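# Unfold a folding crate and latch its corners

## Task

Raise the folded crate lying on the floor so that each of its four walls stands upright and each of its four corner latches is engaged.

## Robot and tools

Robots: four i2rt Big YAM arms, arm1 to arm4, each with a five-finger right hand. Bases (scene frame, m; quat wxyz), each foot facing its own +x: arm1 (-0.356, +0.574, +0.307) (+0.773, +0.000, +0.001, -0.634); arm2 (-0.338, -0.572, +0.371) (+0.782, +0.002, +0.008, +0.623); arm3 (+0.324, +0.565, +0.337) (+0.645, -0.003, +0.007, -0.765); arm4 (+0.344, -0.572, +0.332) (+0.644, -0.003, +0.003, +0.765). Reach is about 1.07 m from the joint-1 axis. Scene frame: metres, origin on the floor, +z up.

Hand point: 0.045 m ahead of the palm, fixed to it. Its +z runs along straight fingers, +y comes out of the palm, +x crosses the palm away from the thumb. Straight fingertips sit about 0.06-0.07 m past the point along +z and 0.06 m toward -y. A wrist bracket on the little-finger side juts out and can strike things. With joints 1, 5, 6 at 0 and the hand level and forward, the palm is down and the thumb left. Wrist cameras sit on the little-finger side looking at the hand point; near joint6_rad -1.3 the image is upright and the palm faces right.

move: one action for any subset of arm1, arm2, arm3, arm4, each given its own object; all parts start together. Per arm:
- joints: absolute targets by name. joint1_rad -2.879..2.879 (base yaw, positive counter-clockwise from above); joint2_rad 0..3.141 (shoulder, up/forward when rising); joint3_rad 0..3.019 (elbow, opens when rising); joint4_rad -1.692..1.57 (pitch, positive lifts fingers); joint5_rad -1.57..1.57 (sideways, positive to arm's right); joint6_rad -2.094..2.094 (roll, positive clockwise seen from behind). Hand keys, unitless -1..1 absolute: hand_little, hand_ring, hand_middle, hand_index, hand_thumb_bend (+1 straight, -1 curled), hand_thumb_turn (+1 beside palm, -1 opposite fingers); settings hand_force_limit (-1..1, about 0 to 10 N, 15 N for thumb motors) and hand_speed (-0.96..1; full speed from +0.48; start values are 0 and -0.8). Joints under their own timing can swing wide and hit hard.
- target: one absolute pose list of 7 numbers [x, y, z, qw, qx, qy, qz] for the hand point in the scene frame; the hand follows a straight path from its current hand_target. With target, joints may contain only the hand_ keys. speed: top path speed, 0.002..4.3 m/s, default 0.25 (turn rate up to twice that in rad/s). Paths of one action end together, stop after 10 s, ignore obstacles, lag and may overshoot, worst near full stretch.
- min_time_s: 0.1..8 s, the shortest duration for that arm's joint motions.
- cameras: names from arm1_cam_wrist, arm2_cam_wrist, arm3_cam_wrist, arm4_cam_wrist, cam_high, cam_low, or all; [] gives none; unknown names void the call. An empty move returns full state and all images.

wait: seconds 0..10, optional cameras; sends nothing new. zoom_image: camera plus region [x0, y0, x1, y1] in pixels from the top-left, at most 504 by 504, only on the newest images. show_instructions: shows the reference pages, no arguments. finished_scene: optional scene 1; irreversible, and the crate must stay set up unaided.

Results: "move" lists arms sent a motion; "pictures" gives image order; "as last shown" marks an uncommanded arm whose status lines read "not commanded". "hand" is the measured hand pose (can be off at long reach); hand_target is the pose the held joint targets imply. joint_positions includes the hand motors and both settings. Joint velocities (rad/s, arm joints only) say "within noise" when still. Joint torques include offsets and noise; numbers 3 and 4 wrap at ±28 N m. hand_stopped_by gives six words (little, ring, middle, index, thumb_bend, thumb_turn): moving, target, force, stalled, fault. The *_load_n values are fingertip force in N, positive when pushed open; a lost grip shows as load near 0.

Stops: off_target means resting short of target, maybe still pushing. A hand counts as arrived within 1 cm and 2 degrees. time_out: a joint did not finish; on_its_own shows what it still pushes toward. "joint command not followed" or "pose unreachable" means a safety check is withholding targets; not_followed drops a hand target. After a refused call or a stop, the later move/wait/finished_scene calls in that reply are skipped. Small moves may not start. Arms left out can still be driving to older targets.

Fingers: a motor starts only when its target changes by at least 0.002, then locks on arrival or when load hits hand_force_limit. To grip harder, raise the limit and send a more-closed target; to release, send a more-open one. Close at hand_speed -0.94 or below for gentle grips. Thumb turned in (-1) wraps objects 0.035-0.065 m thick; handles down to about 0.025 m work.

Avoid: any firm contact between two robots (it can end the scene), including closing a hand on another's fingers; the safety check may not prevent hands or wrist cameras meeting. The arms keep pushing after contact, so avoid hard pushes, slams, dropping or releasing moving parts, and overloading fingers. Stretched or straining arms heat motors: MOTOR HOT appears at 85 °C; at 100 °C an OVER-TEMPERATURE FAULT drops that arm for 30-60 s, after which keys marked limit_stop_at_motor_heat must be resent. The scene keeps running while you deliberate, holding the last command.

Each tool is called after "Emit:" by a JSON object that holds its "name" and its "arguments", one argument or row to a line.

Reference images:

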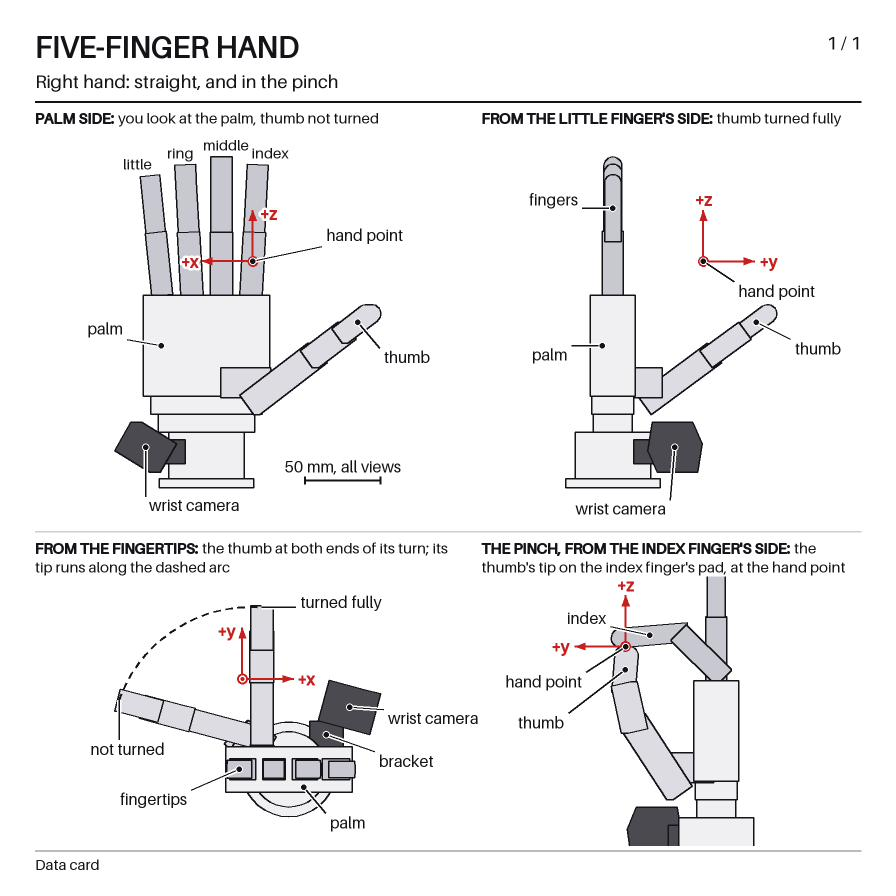

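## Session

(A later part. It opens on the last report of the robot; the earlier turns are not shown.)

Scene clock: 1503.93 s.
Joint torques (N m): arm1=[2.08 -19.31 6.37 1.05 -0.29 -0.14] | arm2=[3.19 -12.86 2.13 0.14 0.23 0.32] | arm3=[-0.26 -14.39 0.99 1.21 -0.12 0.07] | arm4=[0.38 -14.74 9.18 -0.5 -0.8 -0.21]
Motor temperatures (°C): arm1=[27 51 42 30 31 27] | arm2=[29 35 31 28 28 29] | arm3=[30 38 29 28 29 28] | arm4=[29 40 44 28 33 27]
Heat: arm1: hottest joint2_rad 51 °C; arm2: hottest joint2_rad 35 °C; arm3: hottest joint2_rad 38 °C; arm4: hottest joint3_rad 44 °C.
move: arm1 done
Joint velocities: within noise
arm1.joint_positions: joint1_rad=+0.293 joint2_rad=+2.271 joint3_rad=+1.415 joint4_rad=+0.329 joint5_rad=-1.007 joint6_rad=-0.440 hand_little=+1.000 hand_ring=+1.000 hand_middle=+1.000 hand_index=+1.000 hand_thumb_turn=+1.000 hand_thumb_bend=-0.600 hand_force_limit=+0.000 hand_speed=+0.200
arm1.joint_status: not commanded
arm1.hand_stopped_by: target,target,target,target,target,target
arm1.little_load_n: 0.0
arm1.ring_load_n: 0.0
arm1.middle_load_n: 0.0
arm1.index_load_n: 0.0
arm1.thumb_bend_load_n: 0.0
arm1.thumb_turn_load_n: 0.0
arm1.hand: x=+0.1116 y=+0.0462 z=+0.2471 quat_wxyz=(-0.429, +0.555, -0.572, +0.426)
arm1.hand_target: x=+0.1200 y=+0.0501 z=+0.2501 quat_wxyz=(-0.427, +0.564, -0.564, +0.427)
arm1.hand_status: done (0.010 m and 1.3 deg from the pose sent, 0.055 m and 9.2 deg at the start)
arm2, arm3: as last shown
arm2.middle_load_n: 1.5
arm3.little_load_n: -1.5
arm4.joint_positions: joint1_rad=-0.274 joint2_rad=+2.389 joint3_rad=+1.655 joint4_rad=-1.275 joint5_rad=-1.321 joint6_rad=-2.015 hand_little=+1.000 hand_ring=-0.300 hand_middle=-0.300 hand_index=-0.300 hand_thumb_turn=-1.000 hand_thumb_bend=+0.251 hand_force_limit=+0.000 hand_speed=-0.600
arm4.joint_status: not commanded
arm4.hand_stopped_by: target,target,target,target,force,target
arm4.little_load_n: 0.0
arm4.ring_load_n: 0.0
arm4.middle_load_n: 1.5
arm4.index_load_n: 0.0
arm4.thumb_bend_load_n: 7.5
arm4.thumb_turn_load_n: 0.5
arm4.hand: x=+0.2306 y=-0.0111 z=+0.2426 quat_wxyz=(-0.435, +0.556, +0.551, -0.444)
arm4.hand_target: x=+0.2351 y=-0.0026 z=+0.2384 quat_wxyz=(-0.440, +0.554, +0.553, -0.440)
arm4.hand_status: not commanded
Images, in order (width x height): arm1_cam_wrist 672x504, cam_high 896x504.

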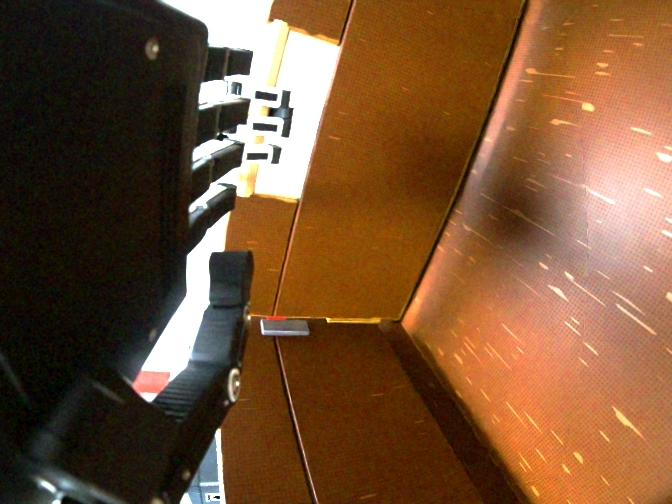

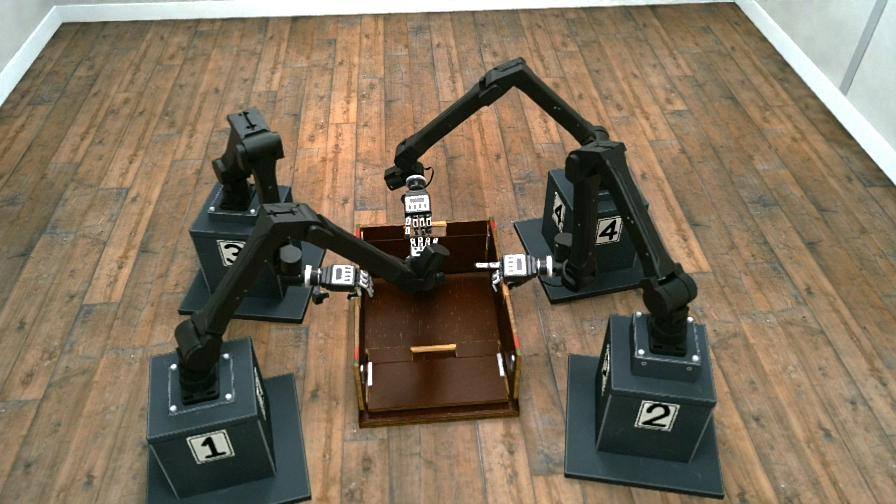

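Emit:
{"name": "move", "arguments": {
  "arm4": {"joints": {"hand_speed": -0.3, "hand_thumb_bend": 0.7}}
}}

Emit:
{"name": "move", "arguments": {
  "arm4": {"target": [0.215, -0.004, 0.240, -0.4402, 0.5534, 0.5534, -0.4402], "speed": 0.05},
  "cameras": ["arm1_cam_wrist", "cam_high", "cam_low"]
}}

Emit:
{"name": "zoom_image", "arguments": {
  "camera": "arm1_cam_wrist",
  "region": [200, 200, 450, 400]
}}

Emit:
{"name": "zoom_image", "arguments": {
  "camera": "cam_high",
  "region": [340, 200, 540, 380]
}}

Scene clock: 1510.63 s.
Joint torques (N m): arm1=[1.9 -19.25 6.35 1.03 -0.28 -0.12] | arm2=[2.96 -12.98 2.22 0.2 0.24 0.29] | arm3=[-0.44 -14.62 1.1 1.28 -0.14 0.07] | arm4=[0.91 -14.74 9.18 -0.49 -0.8 -0.22]
Motor temperatures (°C): arm1=[27 51 42 30 31 27] | arm2=[29 34 31 28 28 29] | arm3=[30 38 29 28 29 28] | arm4=[29 40 45 28 33 27]
Heat: arm1: hottest joint2_rad 51 °C; arm2: hottest joint2_rad 34 °C; arm3: hottest joint2_rad 38 °C; arm4: hottest joint3_rad 45 °C.
move: arm4 done
Joint velocities: within noise
arm1, arm2, arm3: as last shown
arm1.joint_positions: joint1_rad=+0.293 joint2_rad=+2.271 joint3_rad=+1.415 joint4_rad=+0.329 joint5_rad=-1.007 joint6_rad=-0.441 hand_little=+1.000 hand_ring=+1.000 hand_middle=+1.000 hand_index=+1.000 hand_thumb_turn=+1.000 hand_thumb_bend=-0.600 hand_force_limit=+0.000 hand_speed=+0.200
arm1.hand: x=+0.1116 y=+0.0462 z=+0.2471 quat_wxyz=(-0.428, +0.556, -0.571, +0.426)
arm2.middle_load_n: 1.0
arm4.joint_positions: joint1_rad=-0.274 joint2_rad=+2.389 joint3_rad=+1.655 joint4_rad=-1.275 joint5_rad=-1.321 joint6_rad=-2.015 hand_little=+1.000 hand_ring=-0.300 hand_middle=-0.300 hand_index=-0.300 hand_thumb_turn=-1.000 hand_thumb_bend=+0.700 hand_force_limit=+0.000 hand_speed=-0.300
arm4.joint_status: all done
arm4.hand_stopped_by: target,target,target,target,target,target
arm4.little_load_n: 0.0
arm4.ring_load_n: -0.5
arm4.middle_load_n: 0.0
arm4.index_load_n: 0.0
arm4.thumb_bend_load_n: 0.0
arm4.thumb_turn_load_n: 0.0
arm4.hand: x=+0.2306 y=-0.0111 z=+0.2426 quat_wxyz=(-0.435, +0.556, +0.551, -0.444)
arm4.hand_target: x=+0.2351 y=-0.0026 z=+0.2384 quat_wxyz=(-0.440, +0.554, +0.553, -0.440)
arm4.hand_status: not commanded
pictures: none

Scene clock: 1512.17 s.
Joint torques (N m): arm1=[2.02 -19.14 6.38 1.01 -0.29 -0.12] | arm2=[2.78 -12.75 2.29 0.03 0.22 0.27] | arm3=[-0.09 -14.21 1.14 1.29 -0.11 0.06] | arm4=[1.2 -17.2 6.43 0.25 -0.9 -0.01]
Motor temperatures (°C): arm1=[27 51 42 30 31 27] | arm2=[29 34 31 28 28 29] | arm3=[30 38 29 28 29 28] | arm4=[29 40 44 28 33 27]
Heat: arm1: hottest joint2_rad 51 °C; arm2: hottest joint2_rad 34 °C; arm3: hottest joint2_rad 38 °C; arm4: hottest joint3_rad 44 °C.
move: arm4 done
Joint velocities: within noise
arm1, arm2, arm3: as last shown
arm3.little_load_n: -2.0
arm4.joint_positions: joint1_rad=-0.251 joint2_rad=+2.389 joint3_rad=+1.639 joint4_rad=-1.159 joint5_rad=-1.332 joint6_rad=-1.919 hand_little=+1.000 hand_ring=-0.300 hand_middle=-0.300 hand_index=-0.300 hand_thumb_turn=-1.000 hand_thumb_bend=+0.700 hand_force_limit=+0.000 hand_speed=-0.300
arm4.joint_status: not commanded
arm4.hand_stopped_by: target,target,target,target,target,target
arm4.little_load_n: -0.5
arm4.ring_load_n: 0.0
arm4.middle_load_n: 0.0
arm4.index_load_n: 0.0
arm4.thumb_bend_load_n: 0.0
arm4.thumb_turn_load_n: 0.0
arm4.hand: x=+0.2173 y=-0.0058 z=+0.2351 quat_wxyz=(-0.439, +0.555, +0.552, -0.442)
arm4.hand_target: x=+0.2151 y=-0.0040 z=+0.2401 quat_wxyz=(-0.440, +0.553, +0.553, -0.440)
arm4.hand_status: done (0.006 m and 0.4 deg from the pose sent, 0.017 m and 0.8 deg at the start)
Images, in order (width x height): arm1_cam_wrist 672x504, cam_high 896x504, cam_low 896x504.

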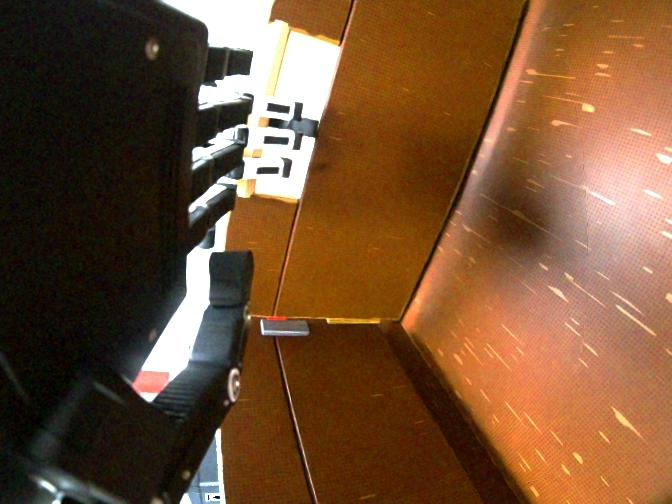

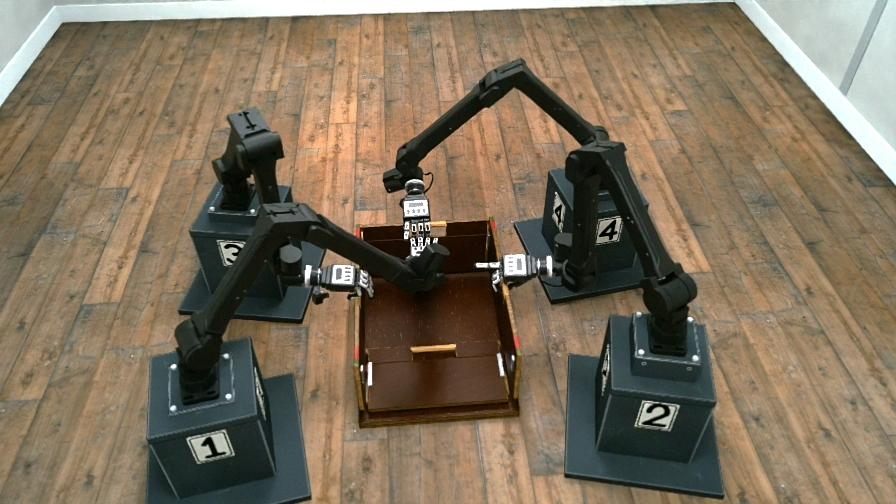

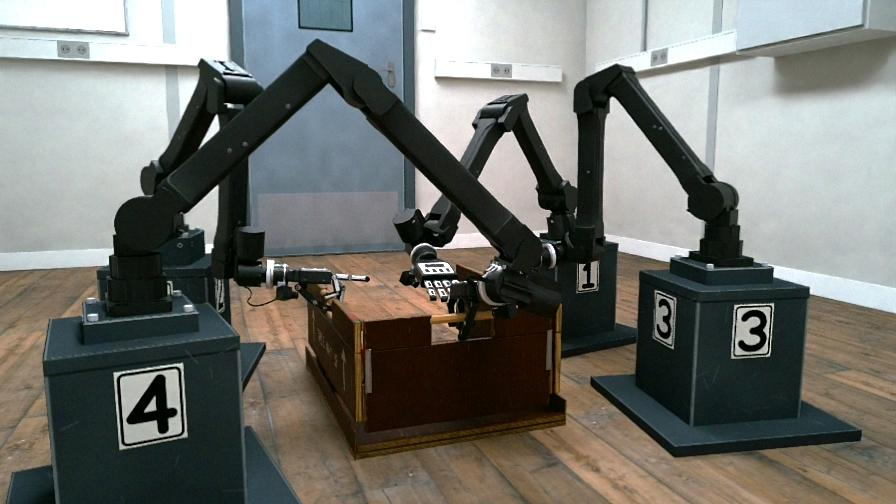

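Scaled by 2.016 from the camera's image (finer frame: 960x720).

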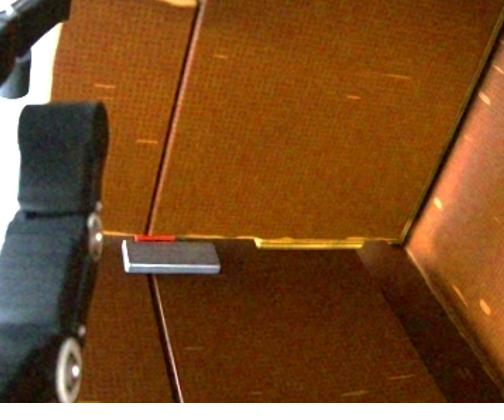

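Scaled by 2.520 from the camera's image (finer frame: 1280x720).

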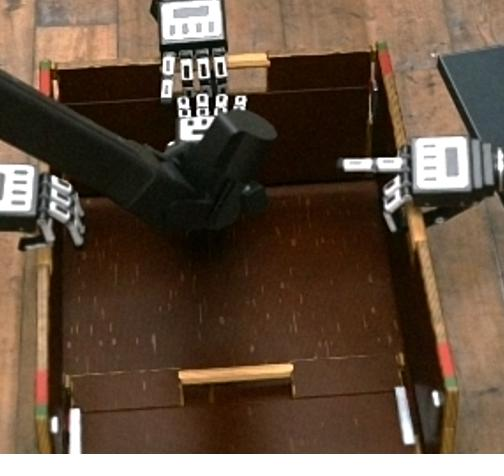

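Emit:
{"name": "move", "arguments": {
  "arm1": {"target": [0.13, 0.02, 0.16, 0.5, -0.5, 0.5, -0.5], "speed": 0.15}
}}

Emit:
{"name": "move", "arguments": {
  "arm1": {"target": [0.19, 0.02, 0.14, 0.5, -0.5, 0.5, -0.5], "speed": 0.08}
}}

Emit:
{"name": "move", "arguments": {
  "arm4": {"joints": {"hand_speed": -0.3, "hand_index": 1, "hand_middle": 1, "hand_ring": 1, "hand_thumb_bend": 1}},
  "cameras": ["arm4_cam_wrist", "cam_high", "cam_low"]
}}

Emit:
{"name": "zoom_image", "arguments": {
  "camera": "cam_high",
  "region": [340, 200, 540, 380]
}}

Scene clock: 1531.40 s.
Joint torques (N m): arm1=[-0.03 -18.43 7.32 1.96 -0.04 0.14] | arm2=[3.08 -12.63 2.25 0.23 0.25 0.31] | arm3=[-0.32 -14.21 1.13 1.24 -0.17 0.03] | arm4=[1.2 -17.2 6.3 0.28 -0.91 -0.01]
Motor temperatures (°C): arm1=[27 51 41 30 31 27] | arm2=[29 34 31 28 28 29] | arm3=[30 38 29 28 29 28] | arm4=[29 40 43 28 33 27]
Heat: arm1: hottest joint2_rad 51 °C; arm2: hottest joint2_rad 34 °C; arm3: hottest joint2_rad 38 °C; arm4: hottest joint3_rad 43 °C.
move: arm1 off_target
Joint velocities: within noise
arm1.joint_positions: joint1_rad=+0.282 joint2_rad=+2.643 joint3_rad=+1.580 joint4_rad=+1.033 joint5_rad=-1.107 joint6_rad=-0.016 hand_little=+1.000 hand_ring=+1.000 hand_middle=+1.000 hand_index=+1.000 hand_thumb_turn=+1.000 hand_thumb_bend=-0.600 hand_force_limit=+0.000 hand_speed=+0.200
arm1.joint_status: not commanded
arm1.hand_stopped_by: target,target,target,target,target,target
arm1.little_load_n: 0.0
arm1.ring_load_n: 0.0
arm1.middle_load_n: 0.0
arm1.index_load_n: 0.0
arm1.thumb_bend_load_n: 0.0
arm1.thumb_turn_load_n: 0.0
arm1.hand: x=+0.1337 y=+0.0344 z=+0.1600 quat_wxyz=(-0.503, +0.505, -0.502, +0.490)
arm1.hand_target: x=+0.1296 y=+0.0205 z=+0.1601 quat_wxyz=(-0.500, +0.500, -0.500, +0.500)
arm1.hand_status: off_target (0.015 m and 1.3 deg from the pose sent, 0.093 m and 15.7 deg at the start)
arm2, arm3, arm4: as last shown
arm3.little_load_n: -1.5
arm4.little_load_n: 0.0
arm4.hand_target: x=+0.2151 y=-0.0039 z=+0.2401 quat_wxyz=(-0.440, +0.553, +0.553, -0.440)
pictures: none

Scene clock: 1532.90 s.
Joint torques (N m): arm1=[1.55 -19.25 7.97 1.11 0.14 0.13] | arm2=[2.73 -13.33 2.3 0.09 0.25 0.27] | arm3=[-0.26 -14.39 1.1 1.24 -0.14 0.07] | arm4=[1.26 -17.26 6.32 0.28 -0.91 0]
Motor temperatures (°C): arm1=[27 51 41 30 31 27] | arm2=[29 34 31 28 28 29] | arm3=[30 38 29 28 29 28] | arm4=[29 40 43 28 33 27]
Heat: arm1: hottest joint2_rad 51 °C; arm2: hottest joint2_rad 34 °C; arm3: hottest joint2_rad 38 °C; arm4: hottest joint3_rad 43 °C.
move: arm1 done
Joint velocities: within noise
arm1.joint_positions: joint1_rad=+0.338 joint2_rad=+2.729 joint3_rad=+1.728 joint4_rad=+0.994 joint5_rad=-1.032 joint6_rad=-0.015 hand_little=+1.000 hand_ring=+1.000 hand_middle=+1.000 hand_index=+1.000 hand_thumb_turn=+1.000 hand_thumb_bend=-0.600 hand_force_limit=+0.000 hand_speed=+0.200
arm1.joint_status: not commanded
arm1.hand_stopped_by: target,target,target,target,target,target
arm1.little_load_n: 0.0
arm1.ring_load_n: 0.0
arm1.middle_load_n: 0.0
arm1.index_load_n: 0.0
arm1.thumb_bend_load_n: 0.0
arm1.thumb_turn_load_n: 0.0
arm1.hand: x=+0.1820 y=+0.0221 z=+0.1432 quat_wxyz=(-0.496, +0.502, -0.500, +0.502)
arm1.hand_target: x=+0.1899 y=+0.0203 z=+0.1404 quat_wxyz=(-0.500, +0.500, -0.500, +0.500)
arm1.hand_status: done (0.009 m and 0.6 deg from the pose sent, 0.061 m and 1.3 deg at the start)
arm2, arm3, arm4: as last shown
arm2.ring_load_n: -0.5
pictures: none

Scene clock: 1534.07 s.
Joint torques (N m): arm1=[1.55 -19.31 8.01 1.13 0.14 0.13] | arm2=[3.08 -12.98 2.47 0.23 0.22 0.29] | arm3=[-0.09 -14.39 1.1 1.24 -0.12 0.07] | arm4=[0.21 -16.5 6.41 0.28 -0.37 -0.06]
Motor temperatures (°C): arm1=[27 51 41 30 31 27] | arm2=[29 34 31 28 28 29] | arm3=[30 38 29 28 29 28] | arm4=[29 40 42 28 33 27]
Heat: arm1: hottest joint2_rad 51 °C; arm2: hottest joint2_rad 34 °C; arm3: hottest joint2_rad 38 °C; arm4: hottest joint3_rad 42 °C.
move: arm4 done
Joint velocities: within noise
arm1: as last shown
arm1.ring_load_n: -0.5
arm2.joint_positions: joint1_rad=-0.838 joint2_rad=+2.400 joint3_rad=+0.715 joint4_rad=+1.580 joint5_rad=-0.949 joint6_rad=-0.161 hand_little=-1.000 hand_ring=+1.000 hand_middle=-0.300 hand_index=-0.300 hand_thumb_turn=-1.000 hand_thumb_bend=+0.304 hand_force_limit=+0.000 hand_speed=-0.600
arm2.joint_status: not commanded
arm2.hand_stopped_by: target,fault,target,target,force,target
arm2.little_load_n: -5.0
arm2.ring_load_n: 0.0
arm2.middle_load_n: 1.5
arm2.index_load_n: 0.0
arm2.thumb_bend_load_n: 8.5
arm2.thumb_turn_load_n: 1.0
arm2.hand: x=-0.0155 y=-0.1976 z=+0.2388 quat_wxyz=(-0.680, +0.731, -0.019, +0.058)
arm2.hand_target: x=-0.0287 y=-0.1858 z=+0.2286 quat_wxyz=(-0.675, +0.737, -0.029, +0.027)
arm2.hand_status: not commanded
arm3.joint_positions: joint1_rad=-0.877 joint2_rad=+2.278 joint3_rad=+0.719 joint4_rad=+1.413 joint5_rad=-1.021 joint6_rad=-0.151 hand_little=-1.000 hand_ring=+0.116 hand_middle=+0.090 hand_index=+0.090 hand_thumb_turn=-1.000 hand_thumb_bend=+0.170 hand_force_limit=+0.000 hand_speed=-0.600
arm3.joint_status: not commanded
arm3.hand_stopped_by: target,force,force,force,force,target
arm3.little_load_n: -1.5
arm3.ring_load_n: 0.0
arm3.middle_load_n: -0.5
arm3.index_load_n: 0.0
arm3.thumb_bend_load_n: 4.0
arm3.thumb_turn_load_n: 1.5
arm3.hand: x=+0.0040 y=+0.1782 z=+0.2440 quat_wxyz=(+0.021, +0.006, -0.736, +0.677)
arm3.hand_target: x=+0.0041 y=+0.1781 z=+0.2441 quat_wxyz=(+0.020, +0.005, -0.735, +0.677)
arm3.hand_status: not commanded
arm4.joint_positions: joint1_rad=-0.238 joint2_rad=+2.381 joint3_rad=+1.639 joint4_rad=-1.159 joint5_rad=-1.345 joint6_rad=-1.913 hand_little=+1.000 hand_ring=+1.000 hand_middle=+1.000 hand_index=+1.000 hand_thumb_turn=-1.000 hand_thumb_bend=+0.998 hand_force_limit=+0.000 hand_speed=-0.300
arm4.joint_status: all done
arm4.hand_stopped_by: target,target,target,target,target,target
arm4.little_load_n: 0.0
arm4.ring_load_n: 0.0
arm4.middle_load_n: 0.0
arm4.index_load_n: -0.5
arm4.thumb_bend_load_n: -3.0
arm4.thumb_turn_load_n: 0.0
arm4.hand: x=+0.2087 y=-0.0053 z=+0.2415 quat_wxyz=(-0.441, +0.550, +0.552, -0.446)
arm4.hand_target: x=+0.2151 y=-0.0040 z=+0.2399 quat_wxyz=(-0.440, +0.553, +0.553, -0.440)
arm4.hand_status: not commanded
Images, in order (width x height): arm4_cam_wrist 672x504, cam_high 896x504, cam_low 896x504.

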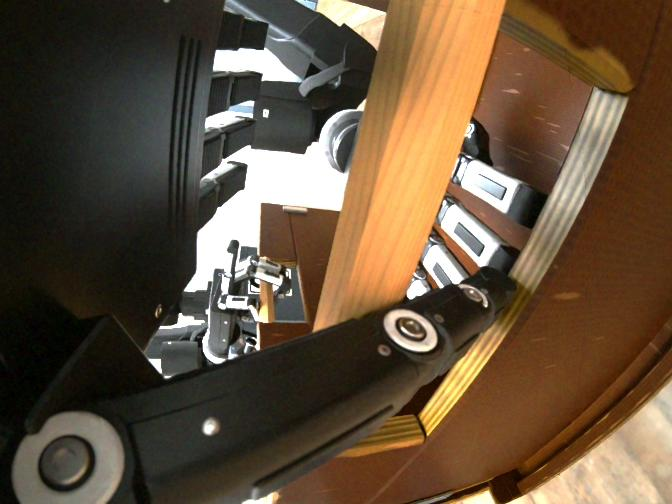

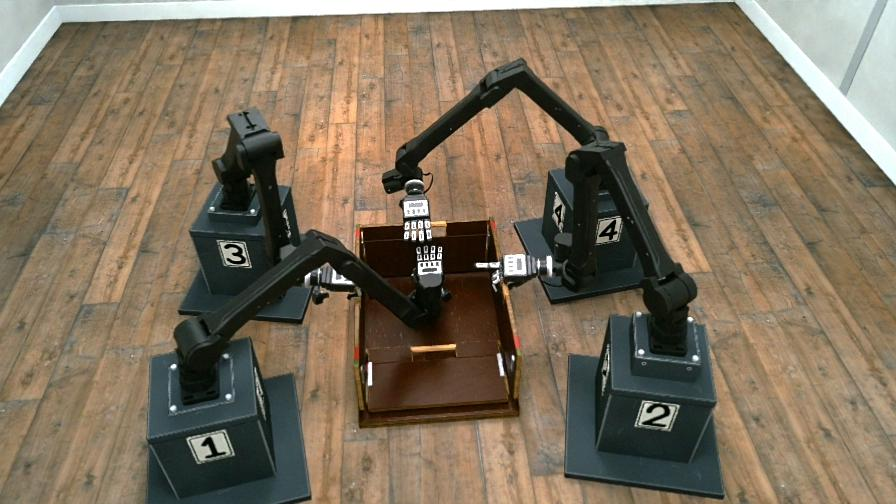

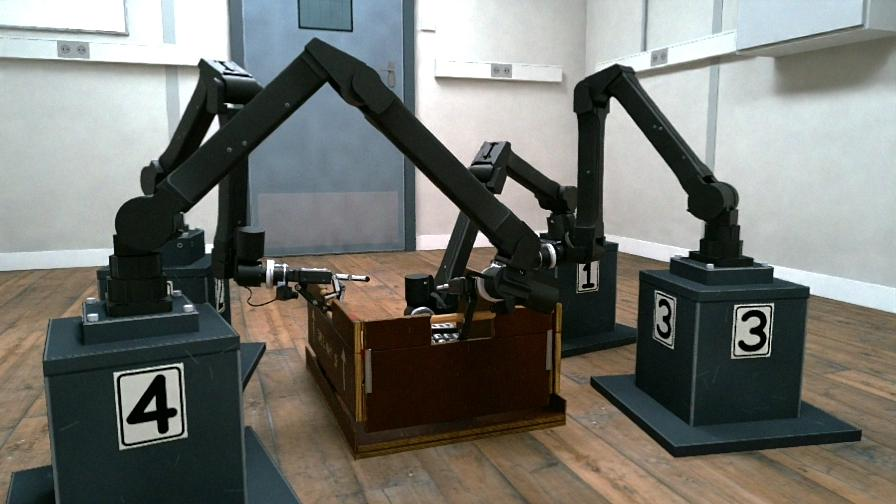

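Scaled by 2.520 from the camera's image (finer frame: 1280x720).

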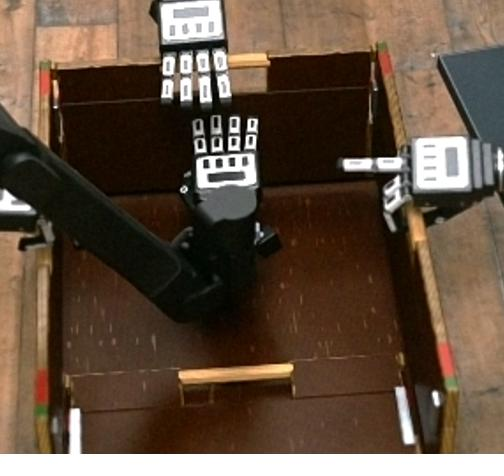

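Emit:
{"name": "move", "arguments": {
  "arm4": {"joints": {"hand_thumb_bend": 0.8}}
}}

Emit:
{"name": "move", "arguments": {
  "arm4": {"target": [0.255, -0.004, 0.262, -0.4402, 0.5534, 0.5534, -0.4402], "speed": 0.08},
  "cameras": ["arm4_cam_wrist", "cam_low"]
}}

Scene clock: 1540.07 s.
Joint torques (N m): arm1=[1.55 -19.25 8.02 1.16 0.14 0.13] | arm2=[2.67 -13.16 2.36 0.09 0.24 0.27] | arm3=[-0.5 -14.62 1.03 1.26 -0.13 0.06] | arm4=[0.79 -16.5 6.48 0.31 -0.74 -0.06]
Motor temperatures (°C): arm1=[27 51 42 30 31 27] | arm2=[29 34 31 28 28 29] | arm3=[30 38 29 28 29 28] | arm4=[29 41 42 28 33 27]
Heat: arm1: hottest joint2_rad 51 °C; arm2: hottest joint2_rad 34 °C; arm3: hottest joint2_rad 38 °C; arm4: hottest joint3_rad 42 °C.
move: arm4 done
Joint velocities: within noise
arm1, arm2, arm3: as last shown
arm2.middle_load_n: 1.0
arm3.middle_load_n: 0.0
arm4.joint_positions: joint1_rad=-0.244 joint2_rad=+2.381 joint3_rad=+1.638 joint4_rad=-1.159 joint5_rad=-1.336 joint6_rad=-1.913 hand_little=+1.000 hand_ring=+1.000 hand_middle=+1.000 hand_index=+1.000 hand_thumb_turn=-1.000 hand_thumb_bend=+0.800 hand_force_limit=+0.000 hand_speed=-0.300
arm4.joint_status: all done
arm4.hand_stopped_by: target,target,target,target,target,target
arm4.little_load_n: 0.0
arm4.ring_load_n: 0.0
arm4.middle_load_n: 0.0
arm4.index_load_n: 0.0
arm4.thumb_bend_load_n: 0.0
arm4.thumb_turn_load_n: 0.0
arm4.hand: x=+0.2126 y=-0.0057 z=+0.2398 quat_wxyz=(-0.439, +0.553, +0.553, -0.444)
arm4.hand_target: x=+0.2150 y=-0.0041 z=+0.2399 quat_wxyz=(-0.440, +0.553, +0.553, -0.440)
arm4.hand_status: not commanded
pictures: none

Scene clock: 1541.60 s.
Joint torques (N m): arm1=[1.55 -19.25 7.99 1.14 0.14 0.13] | arm2=[2.67 -13.45 2.22 0.23 0.26 0.3] | arm3=[-0.5 -14.62 1.05 1.37 -0.13 0.07] | arm4=[0.91 -16.03 9.29 -0.87 -0.63 -0.23]
Motor temperatures (°C): arm1=[27 51 42 30 31 27] | arm2=[29 34 31 28 28 29] | arm3=[30 38 29 28 29 28] | arm4=[29 41 42 28 33 27]
Heat: arm1: hottest joint2_rad 51 °C; arm2: hottest joint2_rad 34 °C; arm3: hottest joint2_rad 38 °C; arm4: hottest joint3_rad 42 °C.
move: arm4 off_target
Joint velocities: within noise
arm1, arm2, arm3: as last shown
arm1.ring_load_n: 0.0
arm1.middle_load_n: -0.5
arm2.middle_load_n: 1.5
arm4.joint_positions: joint1_rad=-0.313 joint2_rad=+2.381 joint3_rad=+1.673 joint4_rad=-1.402 joint5_rad=-1.308 joint6_rad=-2.104 hand_little=+1.000 hand_ring=+1.000 hand_middle=+1.000 hand_index=+1.000 hand_thumb_turn=-1.000 hand_thumb_bend=+0.800 hand_force_limit=+0.000 hand_speed=-0.300
arm4.joint_status: not commanded
arm4.hand_stopped_by: target,target,target,target,target,target
arm4.little_load_n: 0.0
arm4.ring_load_n: 0.0
arm4.middle_load_n: -0.5
arm4.index_load_n: 0.0
arm4.thumb_bend_load_n: 0.0
arm4.thumb_turn_load_n: 0.0
arm4.hand: x=+0.2531 y=-0.0149 z=+0.2567 quat_wxyz=(-0.434, +0.563, +0.544, -0.446)
arm4.hand_target: x=+0.2549 y=-0.0043 z=+0.2620 quat_wxyz=(-0.440, +0.556, +0.553, -0.438)
arm4.hand_status: off_target (0.012 m and 1.8 deg from the pose sent, 0.048 m and 0.4 deg at the start; a joint's target at an end of its range on 23 of 46 steps)
Images, in order (width x height): arm4_cam_wrist 672x504, cam_low 896x504.

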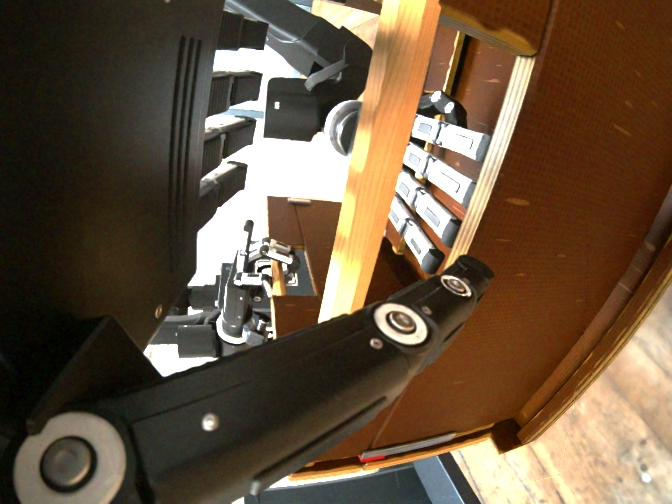

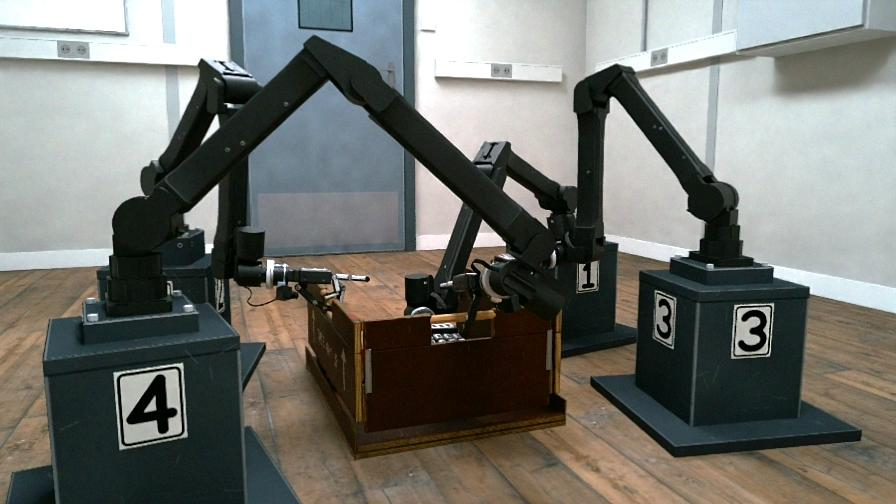

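Emit:
{"name": "move", "arguments": {
  "arm4": {"target": [0.255, -0.01, 0.34, -0.4226, 0.5669, 0.5669, -0.4226], "speed": 0.12},
  "cameras": ["arm4_cam_wrist", "cam_low", "cam_high"]
}}

Emit:
{"name": "zoom_image", "arguments": {
  "camera": "cam_high",
  "region": [340, 200, 540, 380]
}}

Scene clock: 1546.47 s.
Joint torques (N m): arm1=[1.49 -19.25 8.01 1.14 0.14 0.13] | arm2=[2.84 -13.33 2.33 0.21 0.23 0.34] | arm3=[-0.15 -14.33 1.1 1.24 -0.13 0.05] | arm4=[1.44 -16.44 7.53 -0.64 -0.69 0]
Motor temperatures (°C): arm1=[27 51 42 30 31 27] | arm2=[29 34 31 28 28 29] | arm3=[30 38 29 28 29 28] | arm4=[29 42 42 28 33 27]
Heat: arm1: hottest joint2_rad 51 °C; arm2: hottest joint2_rad 34 °C; arm3: hottest joint2_rad 38 °C; arm4: hottest joint2_rad 42 °C.
move: arm4 done
Joint velocities: within noise
arm1, arm2, arm3: as last shown
arm1.ring_load_n: -0.5
arm1.middle_load_n: 0.0
arm1.thumb_turn_load_n: -0.5
arm2.ring_load_n: -0.5
arm2.middle_load_n: 1.0
arm3.little_load_n: -2.0
arm3.ring_load_n: -0.5
arm4.joint_positions: joint1_rad=-0.311 joint2_rad=+2.219 joint3_rad=+1.658 joint4_rad=-1.425 joint5_rad=-1.258 joint6_rad=-2.028 hand_little=+1.000 hand_ring=+1.000 hand_middle=+1.000 hand_index=+1.000 hand_thumb_turn=-1.000 hand_thumb_bend=+0.800 hand_force_limit=+0.000 hand_speed=-0.300
arm4.joint_status: not commanded
arm4.hand_stopped_by: target,target,target,target,target,target
arm4.little_load_n: 0.0
arm4.ring_load_n: 0.0
arm4.middle_load_n: 0.0
arm4.index_load_n: 0.0
arm4.thumb_bend_load_n: 0.0
arm4.thumb_turn_load_n: 0.0
arm4.hand: x=+0.2590 y=-0.0074 z=+0.3348 quat_wxyz=(-0.428, +0.565, +0.568, -0.418)
arm4.hand_target: x=+0.2551 y=-0.0100 z=+0.3399 quat_wxyz=(-0.423, +0.567, +0.567, -0.423)
arm4.hand_status: done (0.007 m and 0.9 deg from the pose sent, 0.083 m and 4.0 deg at the start)
pictures: arm4_cam_wrist, cam_high, cam_low
Images, in order (width x height): arm4_cam_wrist 672x504, cam_high 896x504, cam_low 896x504.

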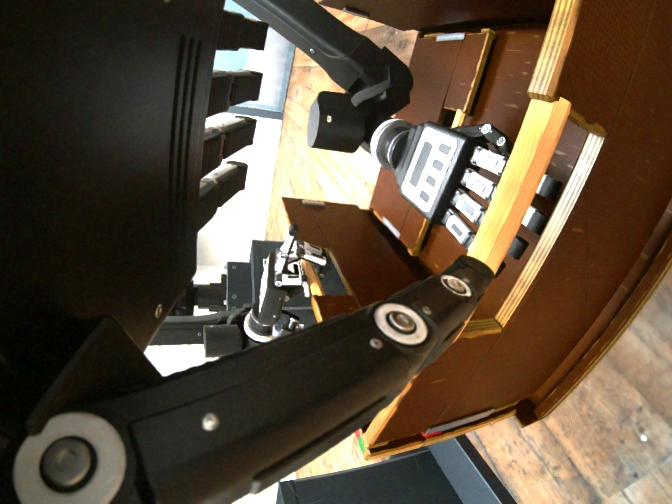

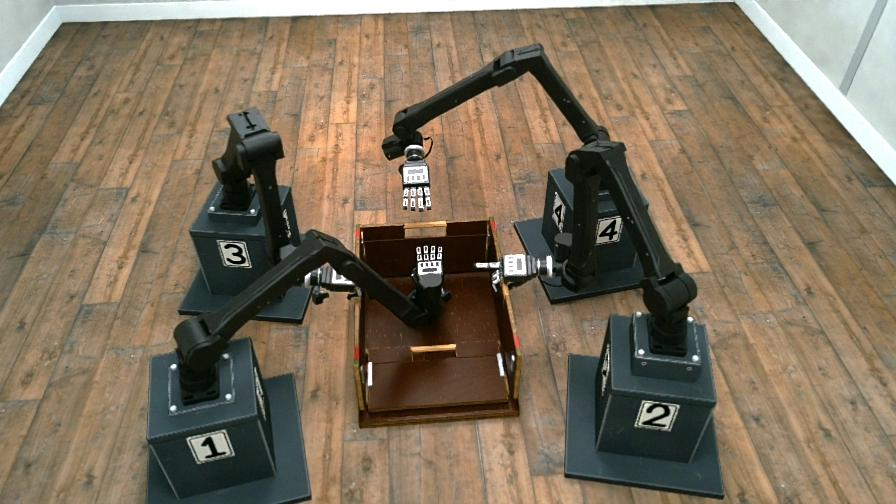

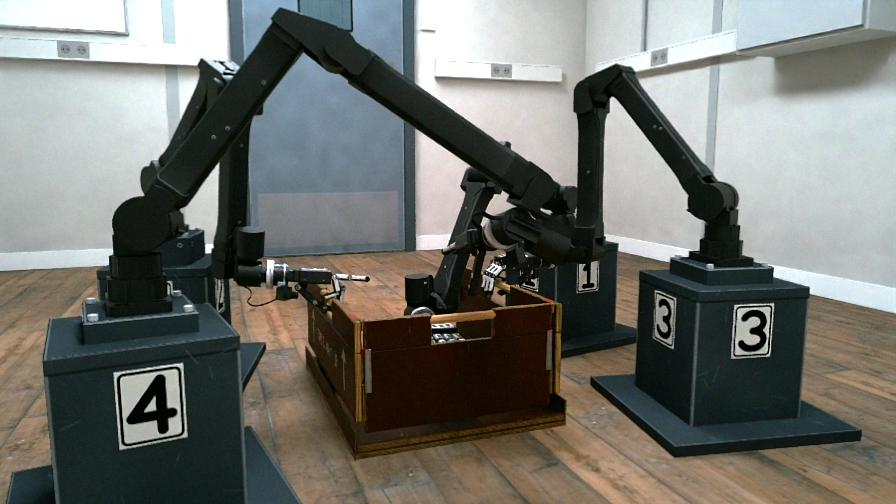

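Scaled by 2.520 from the camera's image (finer frame: 1280x720).

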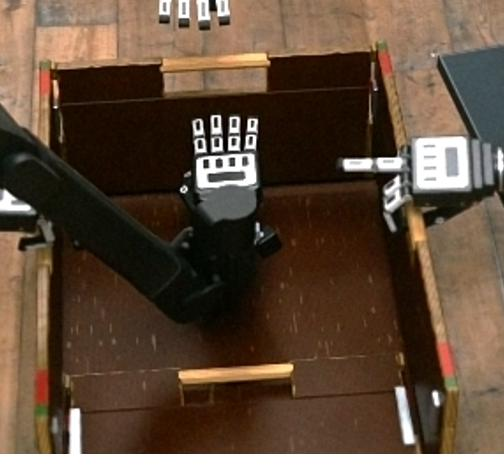

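Emit:
{"name": "move", "arguments": {
  "arm1": {"target": [0.17, 0.02, 0.14, 0.5, -0.5, 0.5, -0.5], "speed": 0.05},
  "cameras": ["arm4_cam_wrist", "cam_low", "cam_high"]
}}

Emit:
{"name": "zoom_image", "arguments": {
  "camera": "arm4_cam_wrist",
  "region": [330, 330, 580, 504]
}}

Emit:
{"name": "zoom_image", "arguments": {
  "camera": "arm4_cam_wrist",
  "region": [350, 0, 672, 200]
}}

Scene clock: 1551.00 s.
Joint torques (N m): arm1=[-0.21 -20.42 4.7 2.03 -0.21 0.13] | arm2=[2.67 -13.27 2.21 0.34 0.24 0.29] | arm3=[-0.44 -13.98 1.13 1.24 -0.15 0.05] | arm4=[1.49 -16.56 7.53 -0.64 -0.69 0]
Motor temperatures (°C): arm1=[27 52 42 30 31 27] | arm2=[29 34 31 28 28 29] | arm3=[30 38 29 28 29 28] | arm4=[29 42 42 28 33 27]
Heat: arm1: hottest joint2_rad 52 °C; arm2: hottest joint2_rad 34 °C; arm3: hottest joint2_rad 38 °C; arm4: hottest joint2_rad 42 °C.
move: arm1 off_target
Joint velocities: within noise
arm1.joint_positions: joint1_rad=+0.336 joint2_rad=+2.729 joint3_rad=+1.728 joint4_rad=+0.998 joint5_rad=-1.049 joint6_rad=-0.014 hand_little=+1.000 hand_ring=+1.000 hand_middle=+1.000 hand_index=+1.000 hand_thumb_turn=+1.000 hand_thumb_bend=-0.600 hand_force_limit=+0.000 hand_speed=+0.200
arm1.joint_status: not commanded
arm1.hand_stopped_by: target,target,target,target,target,target
arm1.little_load_n: 0.0
arm1.ring_load_n: 0.0
arm1.middle_load_n: 0.0
arm1.index_load_n: 0.0
arm1.thumb_bend_load_n: 0.0
arm1.thumb_turn_load_n: -0.5
arm1.hand: x=+0.1803 y=+0.0241 z=+0.1437 quat_wxyz=(-0.499, +0.506, -0.495, +0.499)
arm1.hand_target: x=+0.1701 y=+0.0199 z=+0.1402 quat_wxyz=(-0.500, +0.500, -0.500, +0.500)
arm1.hand_status: off_target (0.012 m and 0.9 deg from the pose sent, 0.012 m and 0.6 deg at the start)
arm2, arm3, arm4: as last shown
arm2.ring_load_n: 0.0
arm2.middle_load_n: 1.5
arm3.little_load_n: -1.5
arm3.ring_load_n: 0.0
pictures: arm4_cam_wrist, cam_high, cam_low
Images, in order (width x height): arm4_cam_wrist 672x504, cam_high 896x504, cam_low 896x504.

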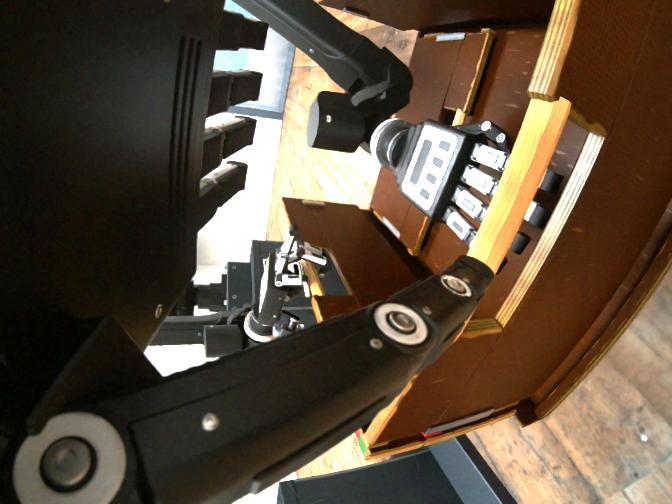

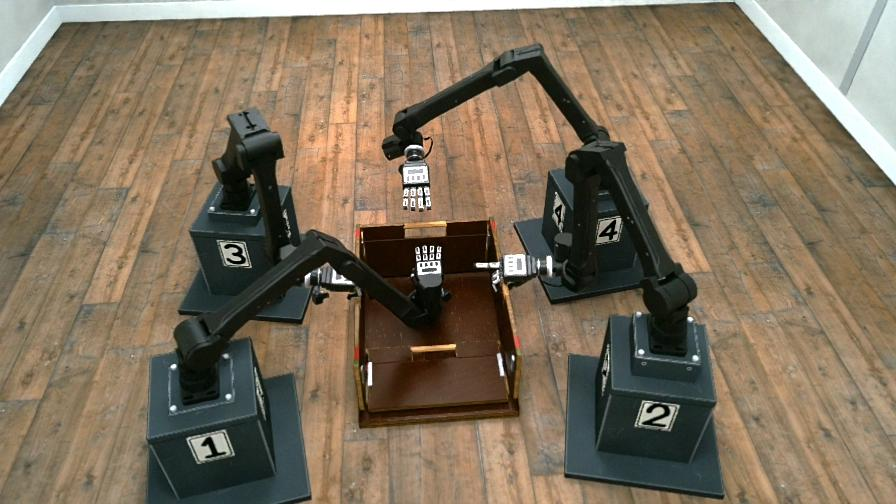

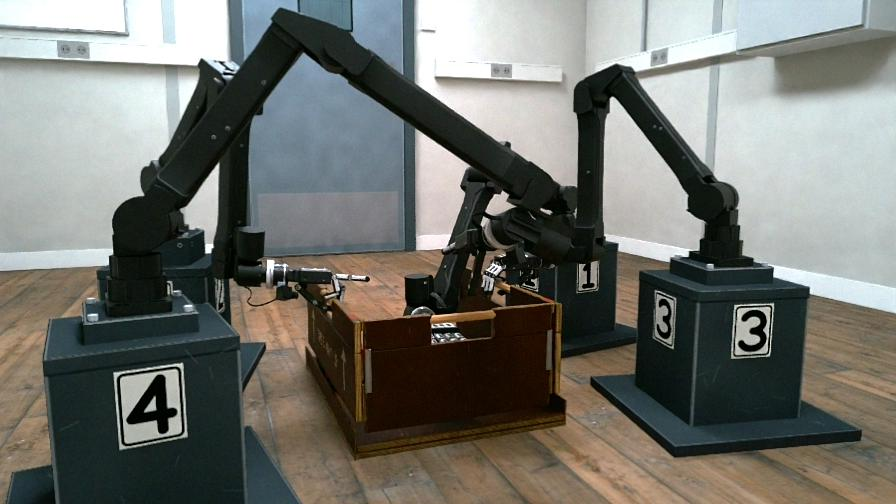

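Scaled by 2.016 from the camera's image (finer frame: 960x720).

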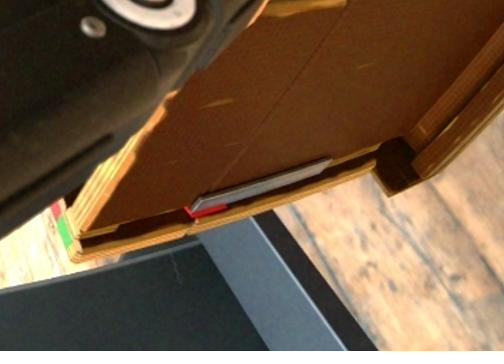

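Scaled by 1.565 from the camera's image (finer frame: 960x720).

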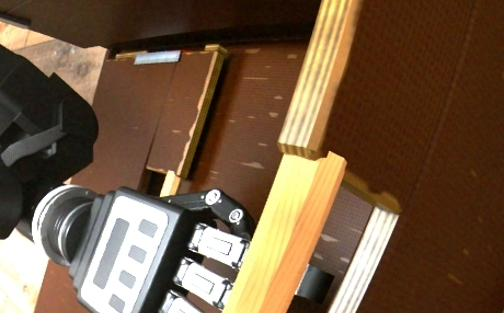

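Emit:
{"name": "move", "arguments": {
  "arm3": {"target": [0.012, 0.200, 0.238, 0, 0, 0.7373, -0.6756], "speed": 0.04},
  "cameras": ["arm4_cam_wrist", "cam_low", "cam_high", "arm3_cam_wrist"]
}}

Emit:
{"name": "zoom_image", "arguments": {
  "camera": "cam_high",
  "region": [340, 200, 540, 380]
}}

Emit:
{"name": "zoom_image", "arguments": {
  "camera": "cam_high",
  "region": [345, 205, 395, 245]
}}

Scene clock: 1563.07 s.
Joint torques (N m): arm1=[-0.03 -20.31 4.72 2 -0.21 0.13] | arm2=[3.02 -12.81 2.36 0.23 0.26 0.26] | arm3=[-1.03 -12.86 0.46 1.57 -0.3 0.1] | arm4=[1.49 -16.56 7.53 -0.65 -0.7 0]
Motor temperatures (°C): arm1=[27 52 42 30 31 27] | arm2=[29 34 31 28 28 29] | arm3=[30 38 29 28 29 28] | arm4=[29 43 41 28 33 27]
Heat: arm1: hottest joint2_rad 52 °C; arm2: hottest joint2_rad 34 °C; arm3: hottest joint2_rad 38 °C; arm4: hottest joint2_rad 43 °C.
move: arm3 done
Joint velocities: within noise
arm1, arm2, arm4: as last shown
arm1.thumb_turn_load_n: 0.0
arm1.hand_target: x=+0.1702 y=+0.0200 z=+0.1402 quat_wxyz=(-0.500, +0.500, -0.500, +0.500)
arm2.middle_load_n: 1.0
arm3.joint_positions: joint1_rad=-0.909 joint2_rad=+2.278 joint3_rad=+0.699 joint4_rad=+1.413 joint5_rad=-1.084 joint6_rad=-0.151 hand_little=-1.000 hand_ring=+0.116 hand_middle=+0.090 hand_index=+0.090 hand_thumb_turn=-1.000 hand_thumb_bend=+0.169 hand_force_limit=+0.000 hand_speed=-0.600
arm3.joint_status: not commanded
arm3.hand_stopped_by: target,force,force,force,force,target
arm3.little_load_n: 0.0
arm3.ring_load_n: -0.5
arm3.middle_load_n: -0.5
arm3.index_load_n: 0.0
arm3.thumb_bend_load_n: 0.5
arm3.thumb_turn_load_n: 0.0
arm3.hand: x=+0.0122 y=+0.1939 z=+0.2429 quat_wxyz=(+0.002, +0.010, -0.736, +0.677)
arm3.hand_target: x=+0.0122 y=+0.2000 z=+0.2380 quat_wxyz=(+0.000, +0.000, -0.737, +0.676)
arm3.hand_status: done (0.008 m and 1.2 deg from the pose sent, 0.024 m and 2.5 deg at the start)
pictures: arm3_cam_wrist, arm4_cam_wrist, cam_high, cam_low
Images, in order (width x height): arm3_cam_wrist 672x504, arm4_cam_wrist 672x504, cam_high 896x504, cam_low 896x504.

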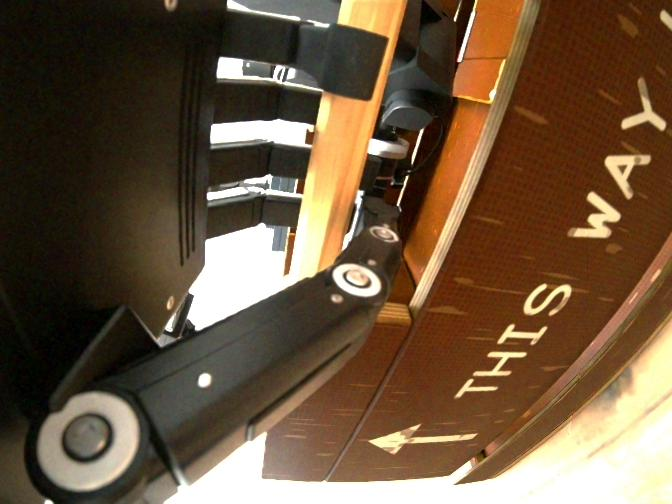

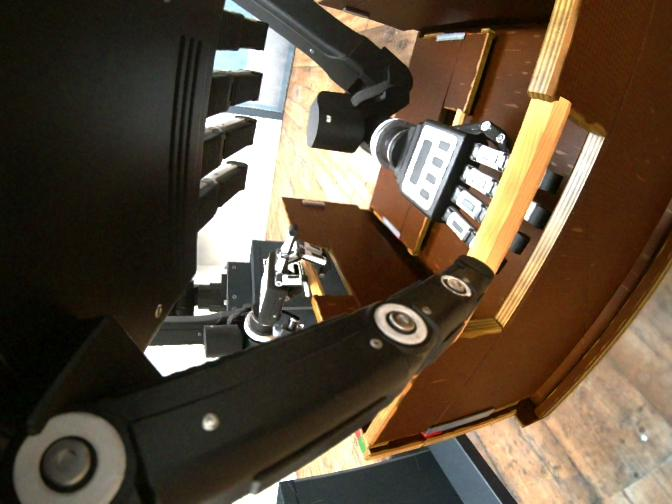

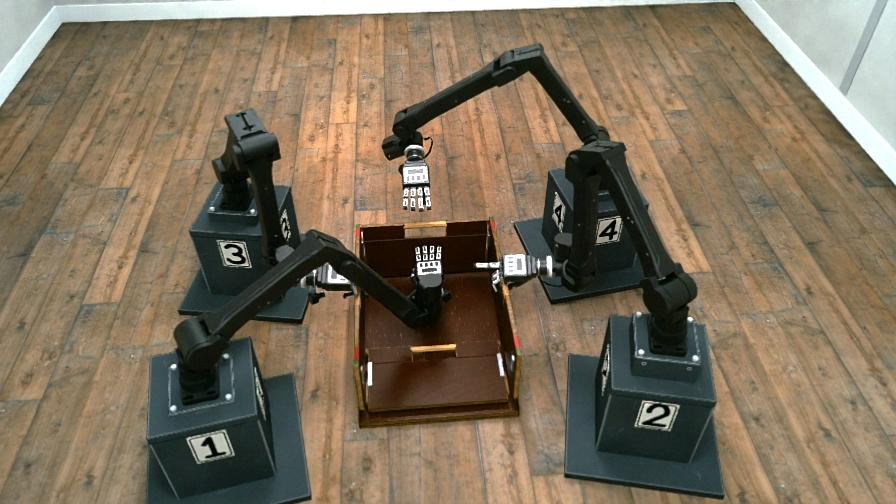

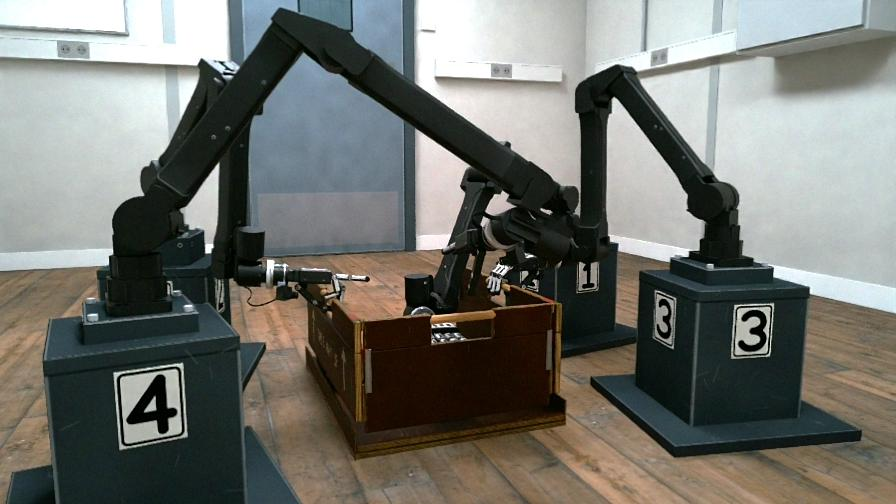

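Scaled by 2.520 from the camera's image (finer frame: 1280x720).

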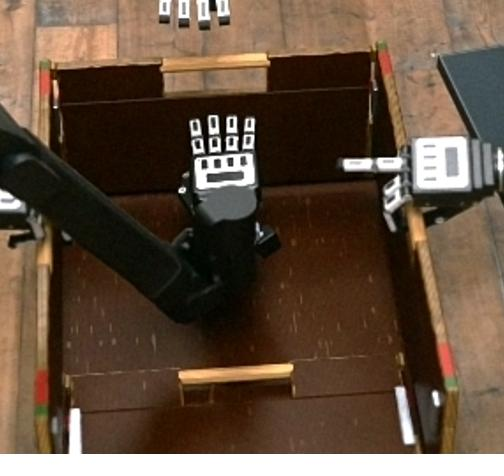

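Scaled by 10.080 from the camera's image (finer frame: 1280x720).

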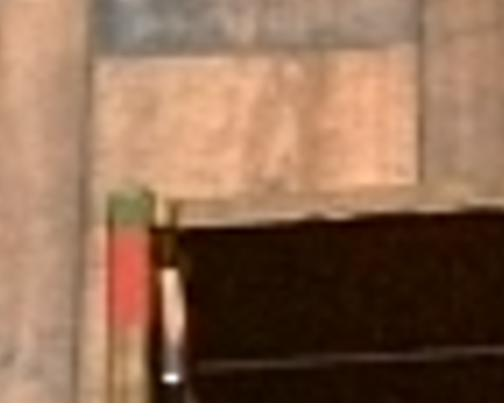

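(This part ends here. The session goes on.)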